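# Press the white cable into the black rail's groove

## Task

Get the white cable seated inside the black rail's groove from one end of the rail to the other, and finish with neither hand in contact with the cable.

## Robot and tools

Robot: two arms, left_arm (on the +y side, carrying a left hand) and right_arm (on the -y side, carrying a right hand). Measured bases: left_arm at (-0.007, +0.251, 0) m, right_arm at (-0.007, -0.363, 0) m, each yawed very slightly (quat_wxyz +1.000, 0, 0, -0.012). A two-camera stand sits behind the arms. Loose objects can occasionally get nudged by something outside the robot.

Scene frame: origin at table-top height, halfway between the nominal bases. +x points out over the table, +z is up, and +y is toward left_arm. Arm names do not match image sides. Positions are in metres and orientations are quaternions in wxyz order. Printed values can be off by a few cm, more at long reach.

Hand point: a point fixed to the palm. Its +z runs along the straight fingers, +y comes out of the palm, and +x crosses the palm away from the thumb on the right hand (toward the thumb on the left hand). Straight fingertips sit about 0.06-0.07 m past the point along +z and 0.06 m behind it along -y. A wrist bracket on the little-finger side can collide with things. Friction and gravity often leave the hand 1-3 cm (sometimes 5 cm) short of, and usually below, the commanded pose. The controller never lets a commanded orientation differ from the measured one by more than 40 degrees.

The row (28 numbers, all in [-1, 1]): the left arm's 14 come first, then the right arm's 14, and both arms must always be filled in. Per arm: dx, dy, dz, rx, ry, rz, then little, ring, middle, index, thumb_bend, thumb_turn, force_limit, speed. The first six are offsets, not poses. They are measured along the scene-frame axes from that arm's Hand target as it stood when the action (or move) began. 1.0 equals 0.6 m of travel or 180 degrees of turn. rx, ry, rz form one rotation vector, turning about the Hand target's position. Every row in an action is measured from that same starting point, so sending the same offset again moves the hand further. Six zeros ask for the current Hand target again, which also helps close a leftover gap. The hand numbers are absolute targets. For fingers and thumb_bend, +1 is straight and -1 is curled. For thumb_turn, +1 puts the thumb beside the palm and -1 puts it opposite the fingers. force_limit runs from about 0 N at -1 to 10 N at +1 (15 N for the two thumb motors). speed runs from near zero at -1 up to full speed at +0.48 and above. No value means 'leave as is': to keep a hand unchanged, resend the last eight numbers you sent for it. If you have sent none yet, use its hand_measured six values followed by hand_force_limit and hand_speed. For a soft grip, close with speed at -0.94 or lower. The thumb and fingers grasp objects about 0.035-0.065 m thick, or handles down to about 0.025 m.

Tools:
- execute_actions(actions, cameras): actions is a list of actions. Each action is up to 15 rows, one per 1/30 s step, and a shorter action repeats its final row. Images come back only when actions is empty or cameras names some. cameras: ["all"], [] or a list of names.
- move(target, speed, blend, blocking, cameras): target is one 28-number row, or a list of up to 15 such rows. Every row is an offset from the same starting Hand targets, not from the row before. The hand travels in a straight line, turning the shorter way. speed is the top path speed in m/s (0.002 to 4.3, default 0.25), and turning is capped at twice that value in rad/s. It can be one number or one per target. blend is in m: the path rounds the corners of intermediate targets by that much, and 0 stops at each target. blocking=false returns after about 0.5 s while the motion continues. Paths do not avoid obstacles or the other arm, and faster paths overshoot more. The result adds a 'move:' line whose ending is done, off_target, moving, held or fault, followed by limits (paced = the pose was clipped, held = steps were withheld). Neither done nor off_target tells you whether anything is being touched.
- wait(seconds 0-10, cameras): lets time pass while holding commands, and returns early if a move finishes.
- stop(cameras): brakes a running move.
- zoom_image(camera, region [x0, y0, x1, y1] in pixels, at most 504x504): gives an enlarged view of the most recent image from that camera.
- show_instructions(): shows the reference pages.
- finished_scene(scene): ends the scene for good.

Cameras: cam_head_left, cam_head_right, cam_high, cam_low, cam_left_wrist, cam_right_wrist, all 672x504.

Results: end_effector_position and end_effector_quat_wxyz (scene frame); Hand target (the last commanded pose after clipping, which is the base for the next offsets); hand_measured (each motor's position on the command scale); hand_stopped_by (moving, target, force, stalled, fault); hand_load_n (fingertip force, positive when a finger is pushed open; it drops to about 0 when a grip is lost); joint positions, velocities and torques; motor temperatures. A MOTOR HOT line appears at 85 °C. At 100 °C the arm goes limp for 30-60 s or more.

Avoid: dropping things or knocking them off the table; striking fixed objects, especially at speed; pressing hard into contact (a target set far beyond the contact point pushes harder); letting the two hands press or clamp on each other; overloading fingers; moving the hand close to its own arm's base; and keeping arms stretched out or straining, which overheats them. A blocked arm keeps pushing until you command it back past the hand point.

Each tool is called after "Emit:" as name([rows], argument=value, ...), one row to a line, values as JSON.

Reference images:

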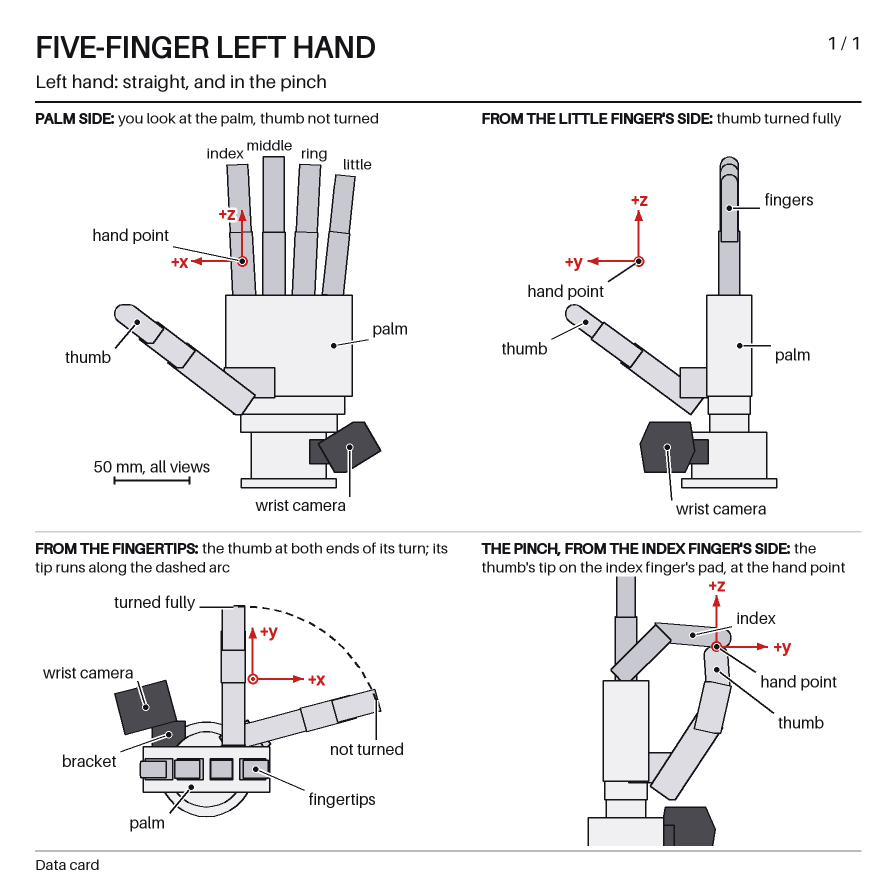

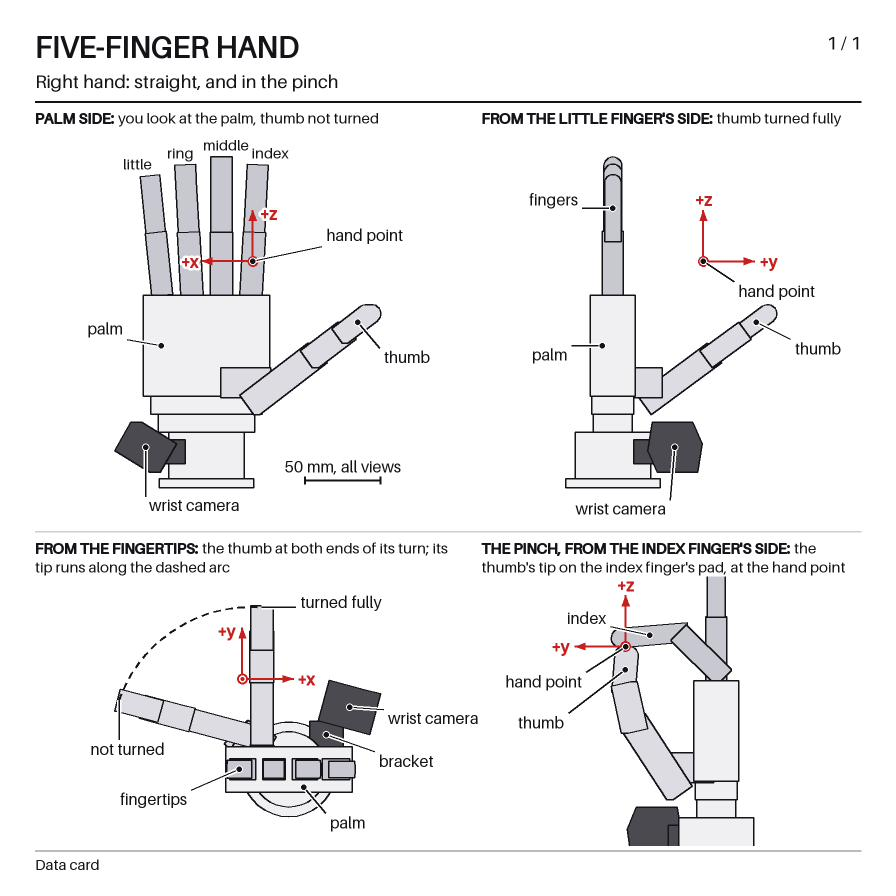

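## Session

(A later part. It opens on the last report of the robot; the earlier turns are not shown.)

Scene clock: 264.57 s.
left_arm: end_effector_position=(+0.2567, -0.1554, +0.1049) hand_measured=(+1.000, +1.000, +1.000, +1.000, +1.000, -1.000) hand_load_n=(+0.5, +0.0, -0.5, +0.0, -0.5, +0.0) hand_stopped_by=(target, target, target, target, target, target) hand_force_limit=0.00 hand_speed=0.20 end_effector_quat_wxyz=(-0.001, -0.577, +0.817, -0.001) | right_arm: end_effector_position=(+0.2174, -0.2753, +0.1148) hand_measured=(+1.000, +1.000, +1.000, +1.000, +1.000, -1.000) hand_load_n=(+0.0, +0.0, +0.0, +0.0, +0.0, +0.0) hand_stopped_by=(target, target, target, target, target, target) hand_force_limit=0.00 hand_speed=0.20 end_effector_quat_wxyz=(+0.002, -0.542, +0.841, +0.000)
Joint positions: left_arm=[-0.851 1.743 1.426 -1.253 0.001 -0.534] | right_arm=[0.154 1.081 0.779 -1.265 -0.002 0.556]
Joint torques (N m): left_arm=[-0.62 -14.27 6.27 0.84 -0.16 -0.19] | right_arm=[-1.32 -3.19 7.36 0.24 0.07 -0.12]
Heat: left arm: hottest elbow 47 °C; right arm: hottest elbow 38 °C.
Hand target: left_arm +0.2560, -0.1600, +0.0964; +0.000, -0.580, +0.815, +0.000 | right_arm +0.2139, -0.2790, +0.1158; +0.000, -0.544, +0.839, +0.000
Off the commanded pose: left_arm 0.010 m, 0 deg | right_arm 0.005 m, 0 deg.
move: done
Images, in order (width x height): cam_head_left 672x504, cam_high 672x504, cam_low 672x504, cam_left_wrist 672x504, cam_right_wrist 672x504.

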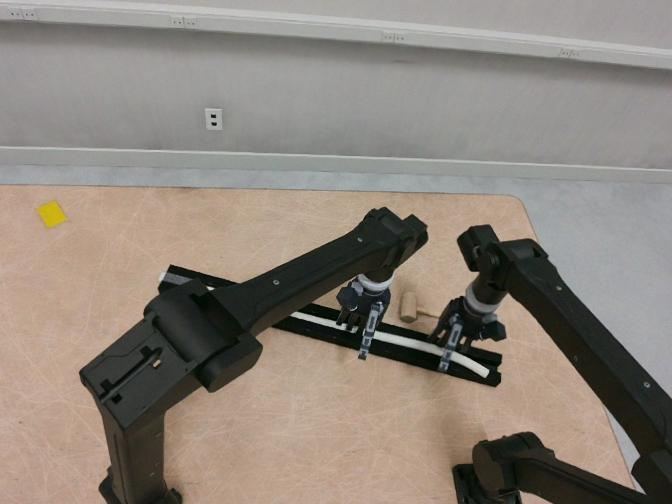

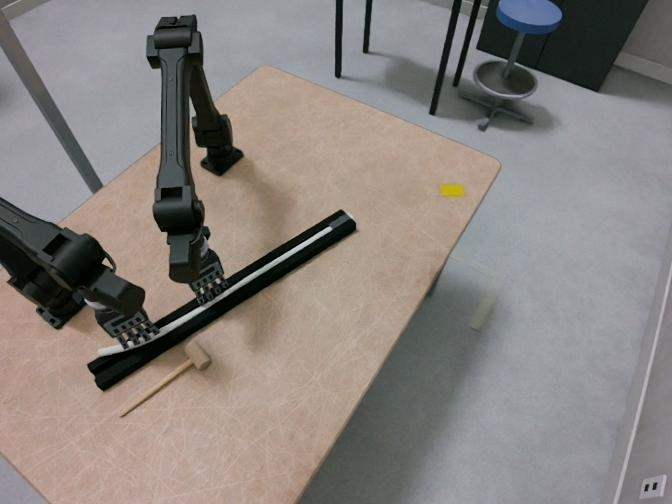

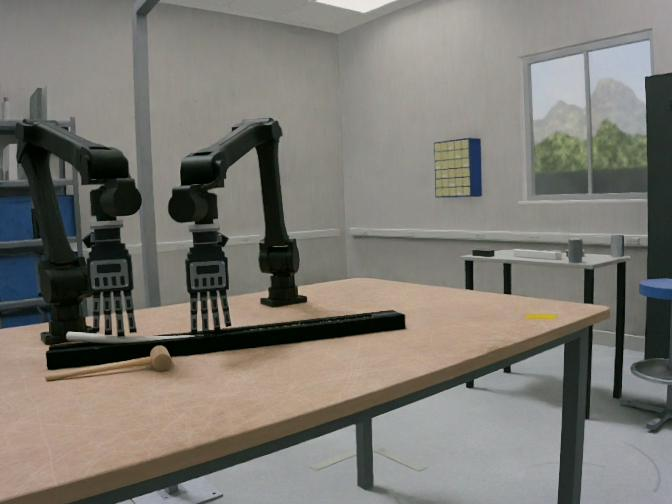

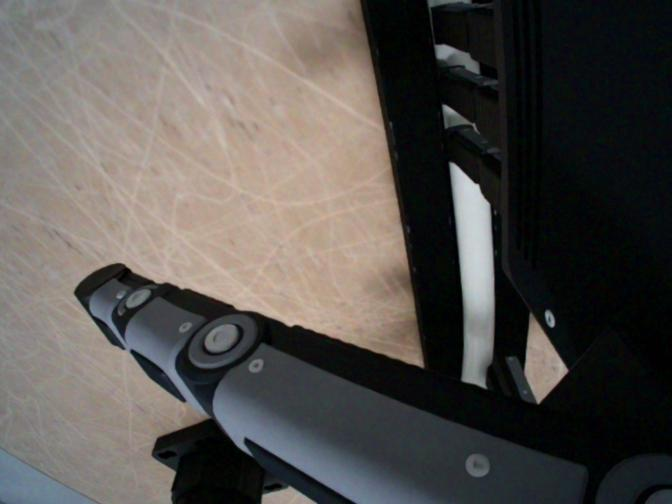

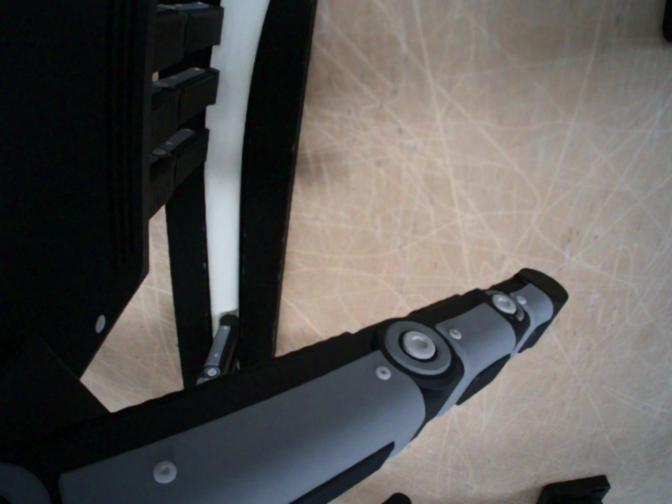

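Emit:
move([
  [0.008,-0.003,-0.02,0,0,0.0,1,1,1,1,1,-1,0,0.2,0,0,0,0,0,0.0,1,1,1,1,1,-1,0,0.2],
  [0.008,-0.003,-0.02,0,0,0,1,1,1,1,1,-1,0,0.2,-0.0092,-0.0087,-0.03,0,0,0.03,1,1,1,1,1,-1,0,0.2],
], speed=[0.08,0.06], cameras=["cam_head_left","cam_high","cam_low","cam_right_wrist","cam_left_wrist"])

Emit:
zoom_image(camera="cam_high", region=[60, 210, 260, 360])

Emit:
zoom_image(camera="cam_head_left", region=[320, 280, 520, 430])

Emit:
zoom_image(camera="cam_low", region=[30, 250, 230, 390])

Scene clock: 323.03 s.
left_arm: end_effector_position=(+0.2569, -0.1556, +0.1029) hand_measured=(+1.000, +1.000, +1.000, +1.000, +1.000, -1.000) hand_load_n=(+0.0, +0.0, -2.5, +0.0, +0.0, +0.0) hand_stopped_by=(target, target, target, target, target, target) hand_force_limit=0.00 hand_speed=0.20 end_effector_quat_wxyz=(+0.000, -0.577, +0.817, -0.002) | right_arm: end_effector_position=(+0.2122, -0.2810, +0.1032) hand_measured=(+1.000, +1.000, +1.000, +1.000, +1.000, -1.000) hand_load_n=(+0.0, +0.5, +0.0, +0.0, +0.0, +0.0) hand_stopped_by=(target, target, target, target, target, target) hand_force_limit=0.00 hand_speed=0.20 end_effector_quat_wxyz=(+0.006, -0.580, +0.815, -0.003)
Joint positions: left_arm=[-0.851 1.743 1.422 -1.245 0.001 -0.534] | right_arm=[0.149 1.081 0.748 -1.224 0 0.46]
Joint torques (N m): left_arm=[-0.26 -12.75 6.22 1.65 -0.16 -0.14] | right_arm=[-0.97 -1.85 6.64 0.79 0 -0.08]
Heat: left arm: hottest elbow 45 °C; right arm: hottest elbow 38 °C.
Hand target: left_arm +0.2608, -0.1618, +0.0845; +0.000, -0.580, +0.815, +0.000 | right_arm +0.2084, -0.2842, +0.0978; +0.000, -0.583, +0.813, +0.000
Off the commanded pose: left_arm 0.020 m, 1 deg | right_arm 0.007 m, 1 deg.
move: off_target (left_arm)
Images, in order (width x height): cam_head_left 672x504, cam_high 672x504, cam_low 672x504, cam_left_wrist 672x504, cam_right_wrist 672x504.

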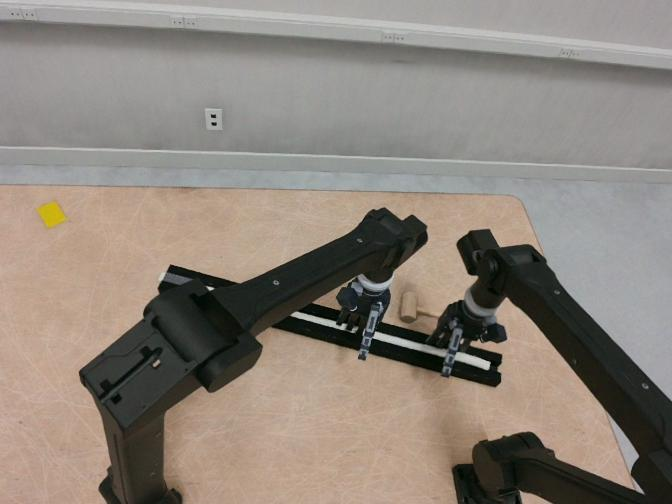

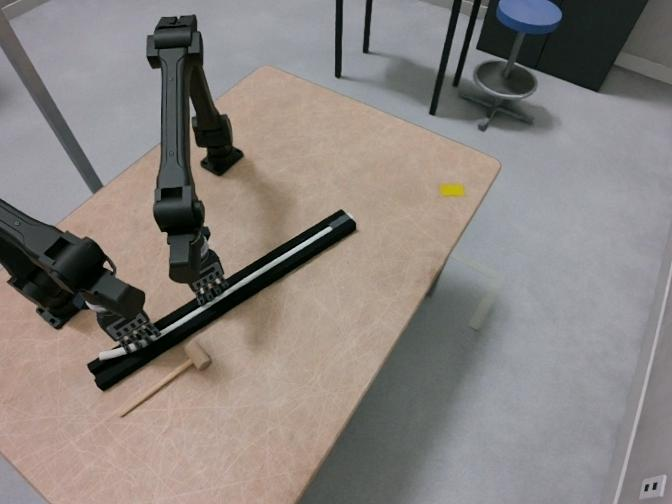

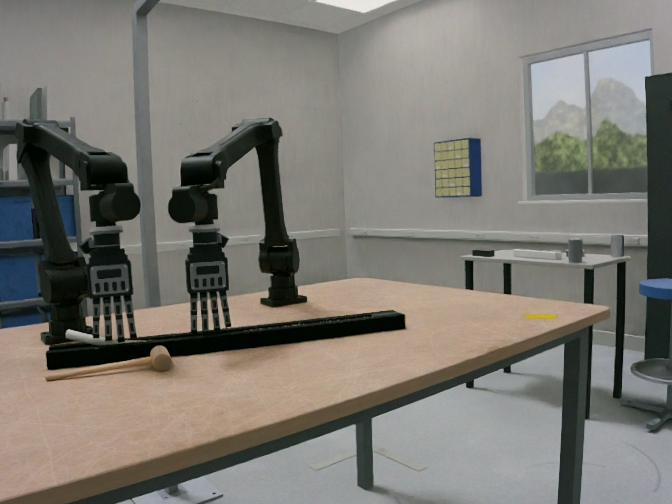

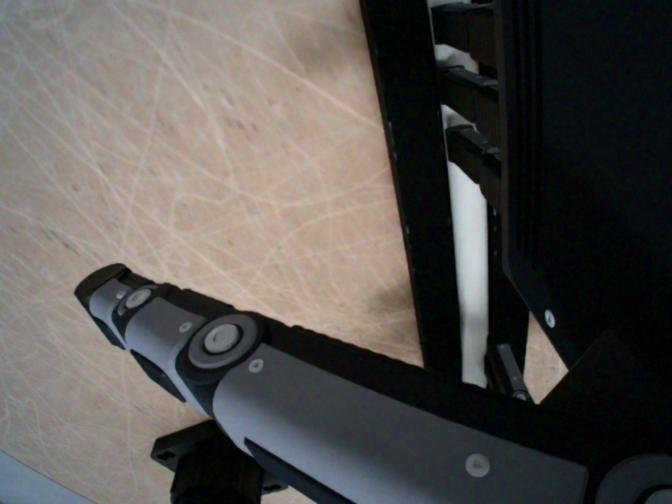

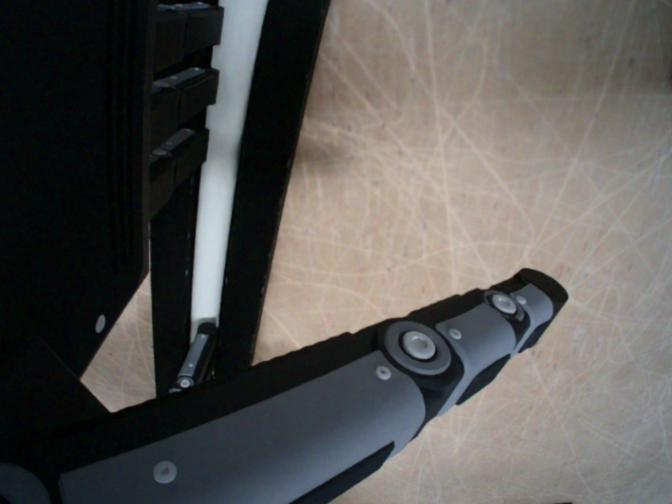

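Scaled by 2.520 from the camera's 672x504 image, which has a finer 960x720 frame.

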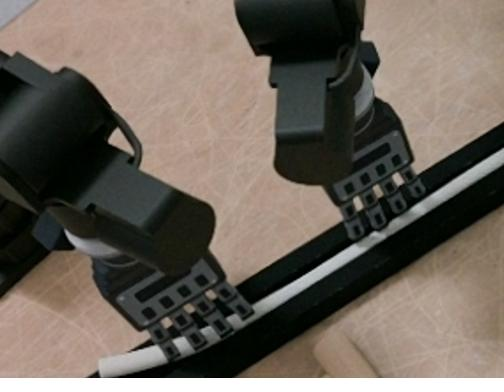

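Scaled by 2.520 from the camera's 672x504 image, which has a finer 960x720 frame.

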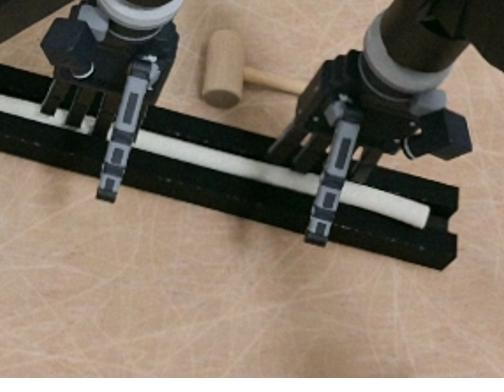

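Scaled by 2.520 from the camera's 672x504 image, which has a finer 960x720 frame.

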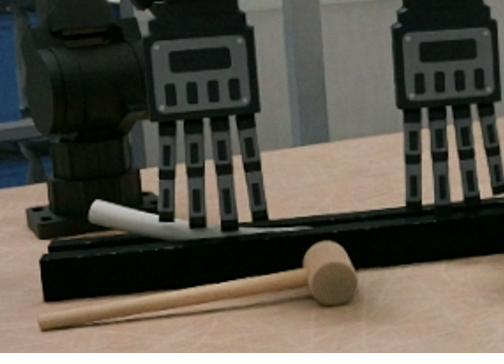

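Emit:
move([
  [0,0,0,0,0,0.0,1,1,1,1,1,-1,0,0.2,0,0,-0.0213,0,0,0.0,1,1,1,1,1,-1,0,0.2],
  [0,0,0,0,0,0,1,1,1,1,1,-1,0,0.2,0,0,0.045,0,0,0,1,1,1,1,1,-1,0,0.2],
  [0,0,0,0,0,0,1,1,1,1,1,-1,0,0.2,-0.0247,-0.0708,0.045,0,0,0,1,1,1,1,1,-1,0,0.2],
  [0,0,0,0,0,0,1,1,1,1,1,-1,0,0.2,-0.0247,-0.0708,-0.015,0,0,0,1,1,1,1,1,-1,0,0.2],
], speed=0.09, cameras=["cam_head_left","cam_high","cam_low","cam_right_wrist","cam_left_wrist"])

Emit:
zoom_image(camera="cam_high", region=[60, 240, 220, 400])

Emit:
zoom_image(camera="cam_head_left", region=[320, 280, 520, 430])

Emit:
zoom_image(camera="cam_low", region=[30, 250, 230, 390])

Scene clock: 349.27 s.
left_arm: end_effector_position=(+0.2569, -0.1556, +0.1029) hand_measured=(+1.000, +1.000, +1.000, +1.000, +1.000, -1.000) hand_load_n=(+0.0, +0.0, -2.5, +0.0, +0.0, +0.0) hand_stopped_by=(target, target, target, target, target, target) hand_force_limit=0.00 hand_speed=0.20 end_effector_quat_wxyz=(+0.000, -0.577, +0.817, -0.002) | right_arm: end_effector_position=(+0.1937, -0.3249, +0.0975) hand_measured=(+1.000, +1.000, +1.000, +1.000, +1.000, -1.000) hand_load_n=(+0.0, +0.0, -1.0, +0.0, +0.0, +0.0) hand_stopped_by=(target, target, target, target, target, target) hand_force_limit=0.00 hand_speed=0.20 end_effector_quat_wxyz=(+0.004, -0.580, +0.815, -0.005)
Joint positions: left_arm=[-0.851 1.743 1.422 -1.245 0.001 -0.534] | right_arm=[-0.015 1.025 0.697 -1.23 0.003 0.294]
Joint torques (N m): left_arm=[-0.26 -12.75 6.22 1.65 -0.16 -0.14] | right_arm=[-1.03 0.03 6.61 1.39 -0.09 -0.12]
Motor temperatures (°C): left_arm=[27 28 44 27 27 23] | right_arm=[24 27 36 23 23 24]
Heat: left arm: hottest elbow 44 °C; right arm: hottest elbow 36 °C.
Hand target: left_arm +0.2608, -0.1618, +0.0845; +0.000, -0.580, +0.815, +0.000 | right_arm +0.1936, -0.3267, +0.0888; +0.000, -0.583, +0.813, +0.000
Off the commanded pose: left_arm 0.020 m, 1 deg | right_arm 0.009 m, 1 deg.
move: off_target (left_arm)
Images, in order (width x height): cam_head_left 672x504, cam_high 672x504, cam_low 672x504, cam_left_wrist 672x504, cam_right_wrist 672x504.

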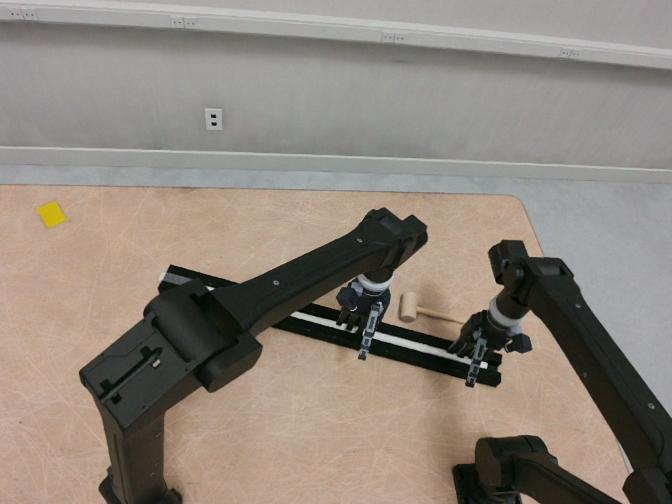

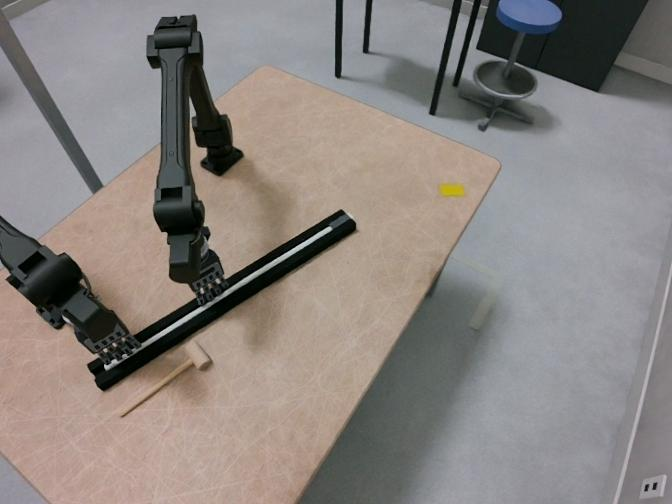

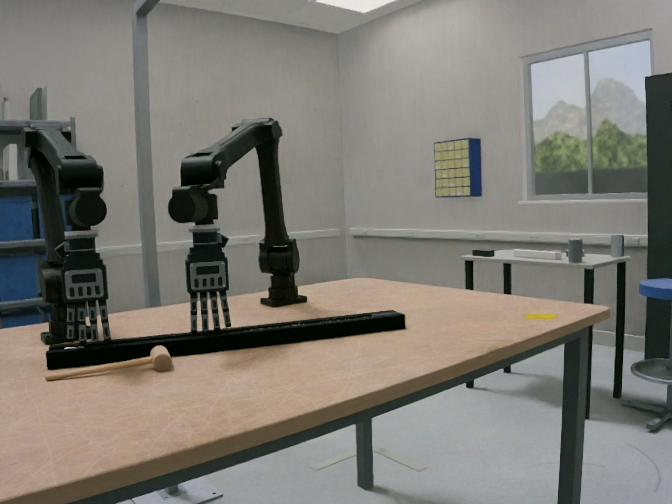

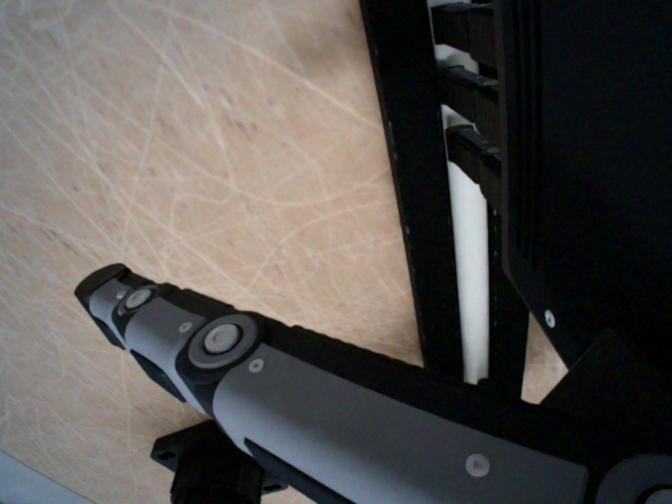

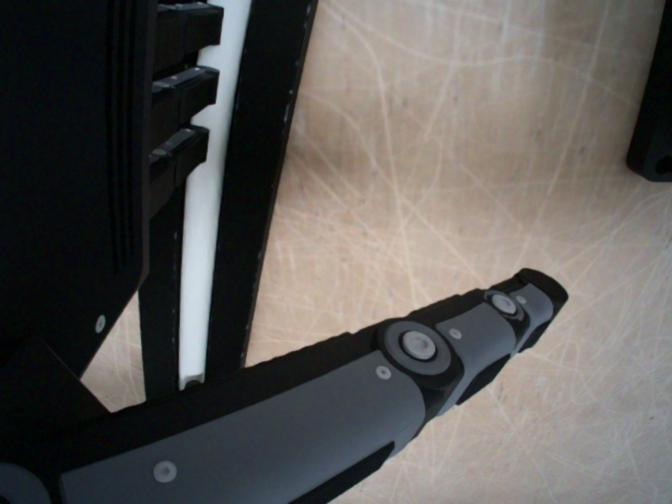

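Scaled by 3.150 from the camera's 672x504 image, which has a finer 960x720 frame.

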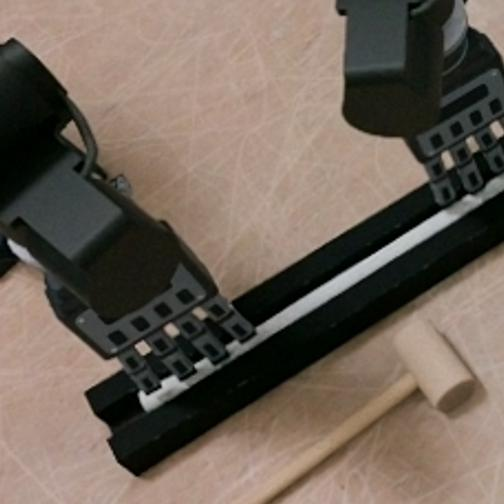

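Scaled by 2.520 from the camera's 672x504 image, which has a finer 960x720 frame.

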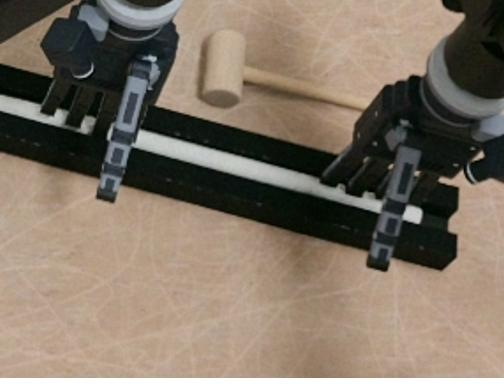

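Scaled by 2.520 from the camera's 672x504 image, which has a finer 960x720 frame.

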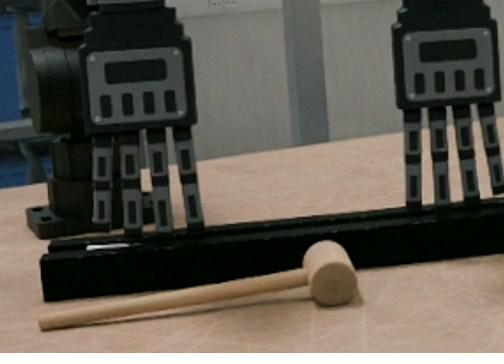

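Emit:
move([
  [0,0,0.06,0,0,0.0,1,1,1,1,1,-1,0,0.2,0,0,0.052,0,0,0.0,1,1,1,1,1,-1,0,0.2],
  [-0.038,-0.11,0.06,0,0,0,1,1,1,1,1,-1,0,0.2,-0.0073,-0.0363,0.052,0,0,0,1,1,1,1,1,-1,0,0.2],
  [-0.038,-0.11,0.006,0,0,0,1,1,1,1,1,-1,0,0.2,-0.0073,-0.0363,-0.012,0,0,0,1,1,1,1,1,-1,0,0.2],
  [-0.038,-0.11,0.08,0,0,0,1,1,1,1,1,-1,0,0.2,-0.0073,-0.0363,0.08,0,0,0,1,1,1,1,1,-1,0,0.2],
  [-0.1,0.25,0.22,0,0,0,1,1,1,1,1,-1,0,0.2,-0.1,-0.05,0.25,0,0,0,1,1,1,1,1,-1,0,0.2],
], speed=[0.1,0.12,0.08,0.1,0.3], cameras=["cam_head_left","cam_high","cam_low","cam_right_wrist","cam_left_wrist"])

Emit:
zoom_image(camera="cam_high", region=[70, 200, 370, 400])

Emit:
zoom_image(camera="cam_head_left", region=[320, 280, 520, 430])

Emit:
zoom_image(camera="cam_low", region=[30, 280, 230, 390])

Emit:
zoom_image(camera="cam_low", region=[200, 280, 430, 390])

Scene clock: 383.70 s.
left_arm: end_effector_position=(+0.2002, -0.0170, +0.2141) hand_measured=(+1.000, +1.000, +1.000, +1.000, +1.000, -1.000) hand_load_n=(+0.0, +0.0, +0.0, +0.0, +0.0, +0.0) hand_stopped_by=(target, target, target, target, target, target) hand_force_limit=0.00 hand_speed=0.20 end_effector_quat_wxyz=(+0.000, -0.582, +0.813, -0.001) | right_arm: end_effector_position=(+0.1270, -0.3528, +0.2222) hand_measured=(+1.000, +1.000, +1.000, +1.000, +1.000, -1.000) hand_load_n=(+0.0, +0.0, +0.0, +0.0, -0.5, +0.0) hand_stopped_by=(target, target, target, target, target, target) hand_force_limit=0.00 hand_speed=0.20 end_effector_quat_wxyz=(-0.013, -0.580, +0.814, +0.014)
Joint positions: left_arm=[-0.73 1.325 1.241 -1.485 0 -0.426] | right_arm=[-0.183 0.827 0.913 -1.696 0 0.126]
Joint torques (N m): left_arm=[0.62 -10.17 6.83 -0.24 -0.11 0.1] | right_arm=[-1.2 0.38 11.63 0.06 0.03 -0.12]
Heat: left arm: hottest elbow 44 °C; right arm: hottest elbow 36 °C.
Hand target: left_arm +0.2009, -0.0118, +0.2165; +0.000, -0.580, +0.814, +0.000 | right_arm +0.1337, -0.3568, +0.2388; +0.000, -0.583, +0.813, +0.000
Off the commanded pose: left_arm 0.006 m, 0 deg | right_arm 0.018 m, 2 deg.
move: off_target (right_arm)
Images, in order (width x height): cam_head_left 672x504, cam_high 672x504, cam_low 672x504, cam_left_wrist 672x504, cam_right_wrist 672x504.

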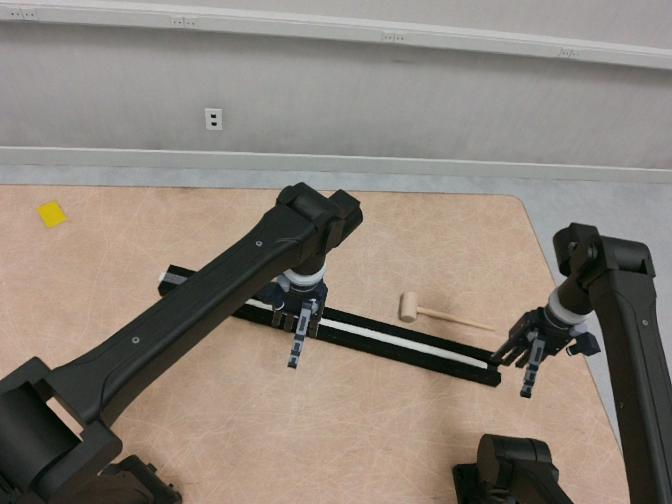

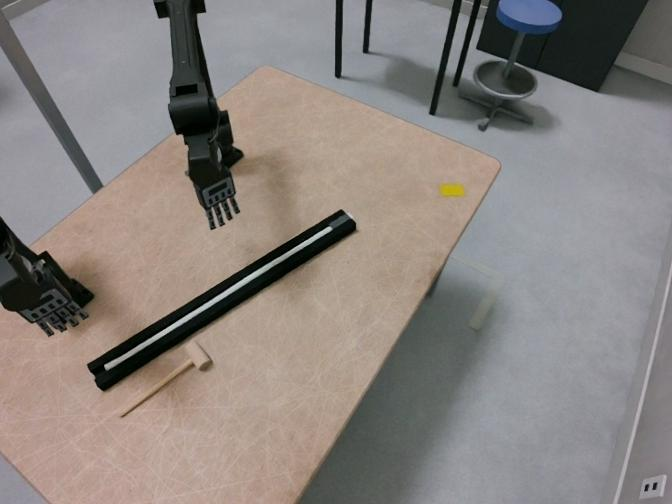

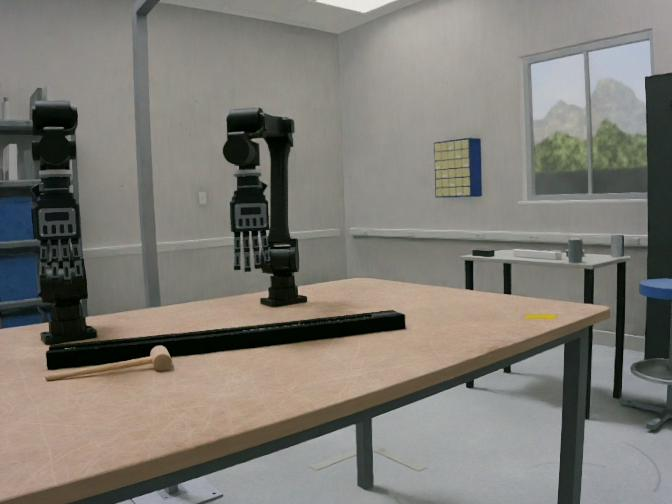

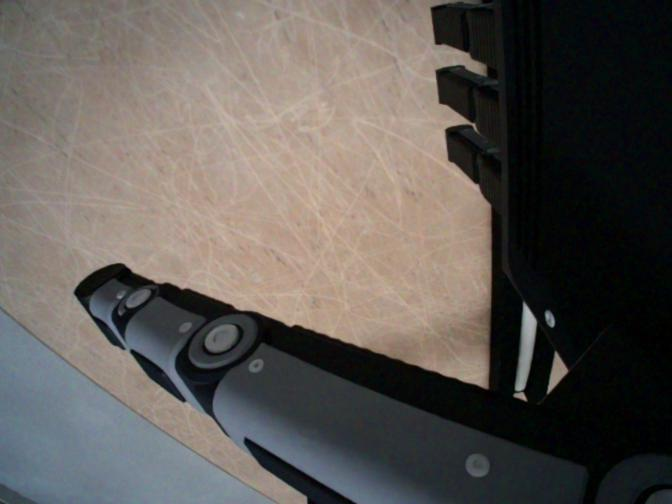

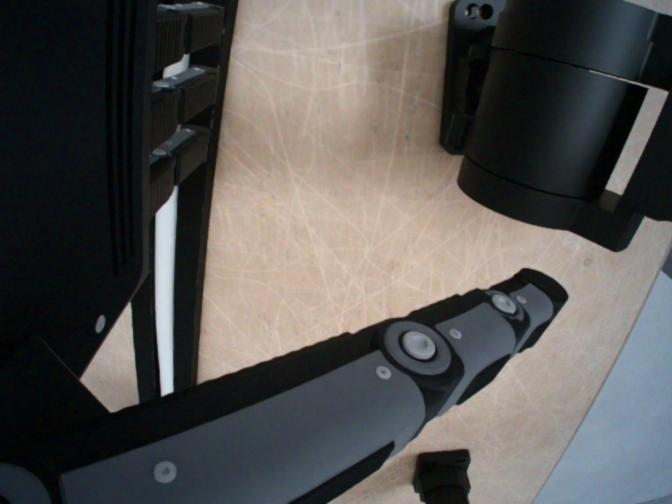

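Scaled by 1.680 from the camera's 672x504 image, which has a finer 960x720 frame.

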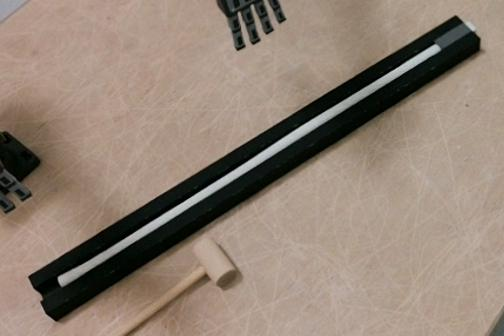

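Scaled by 2.520 from the camera's 672x504 image, which has a finer 960x720 frame.

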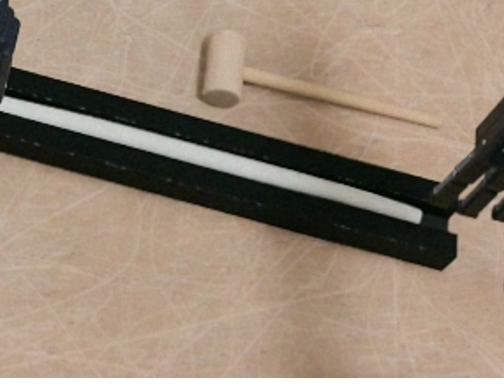

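Scaled by 2.520 from the camera's 672x504 image, which has a finer 960x720 frame.

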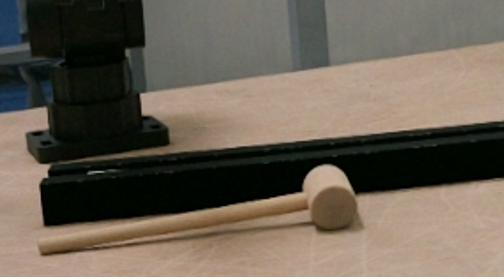

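Scaled by 2.191 from the camera's 672x504 image, which has a finer 960x720 frame.

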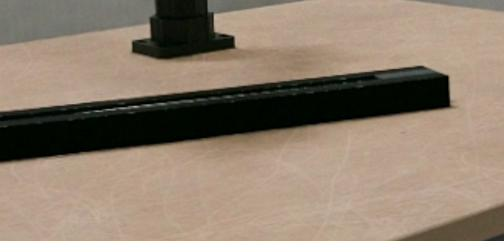

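Emit:
finished_scene(scene=2)

The scene is finished: the task was done.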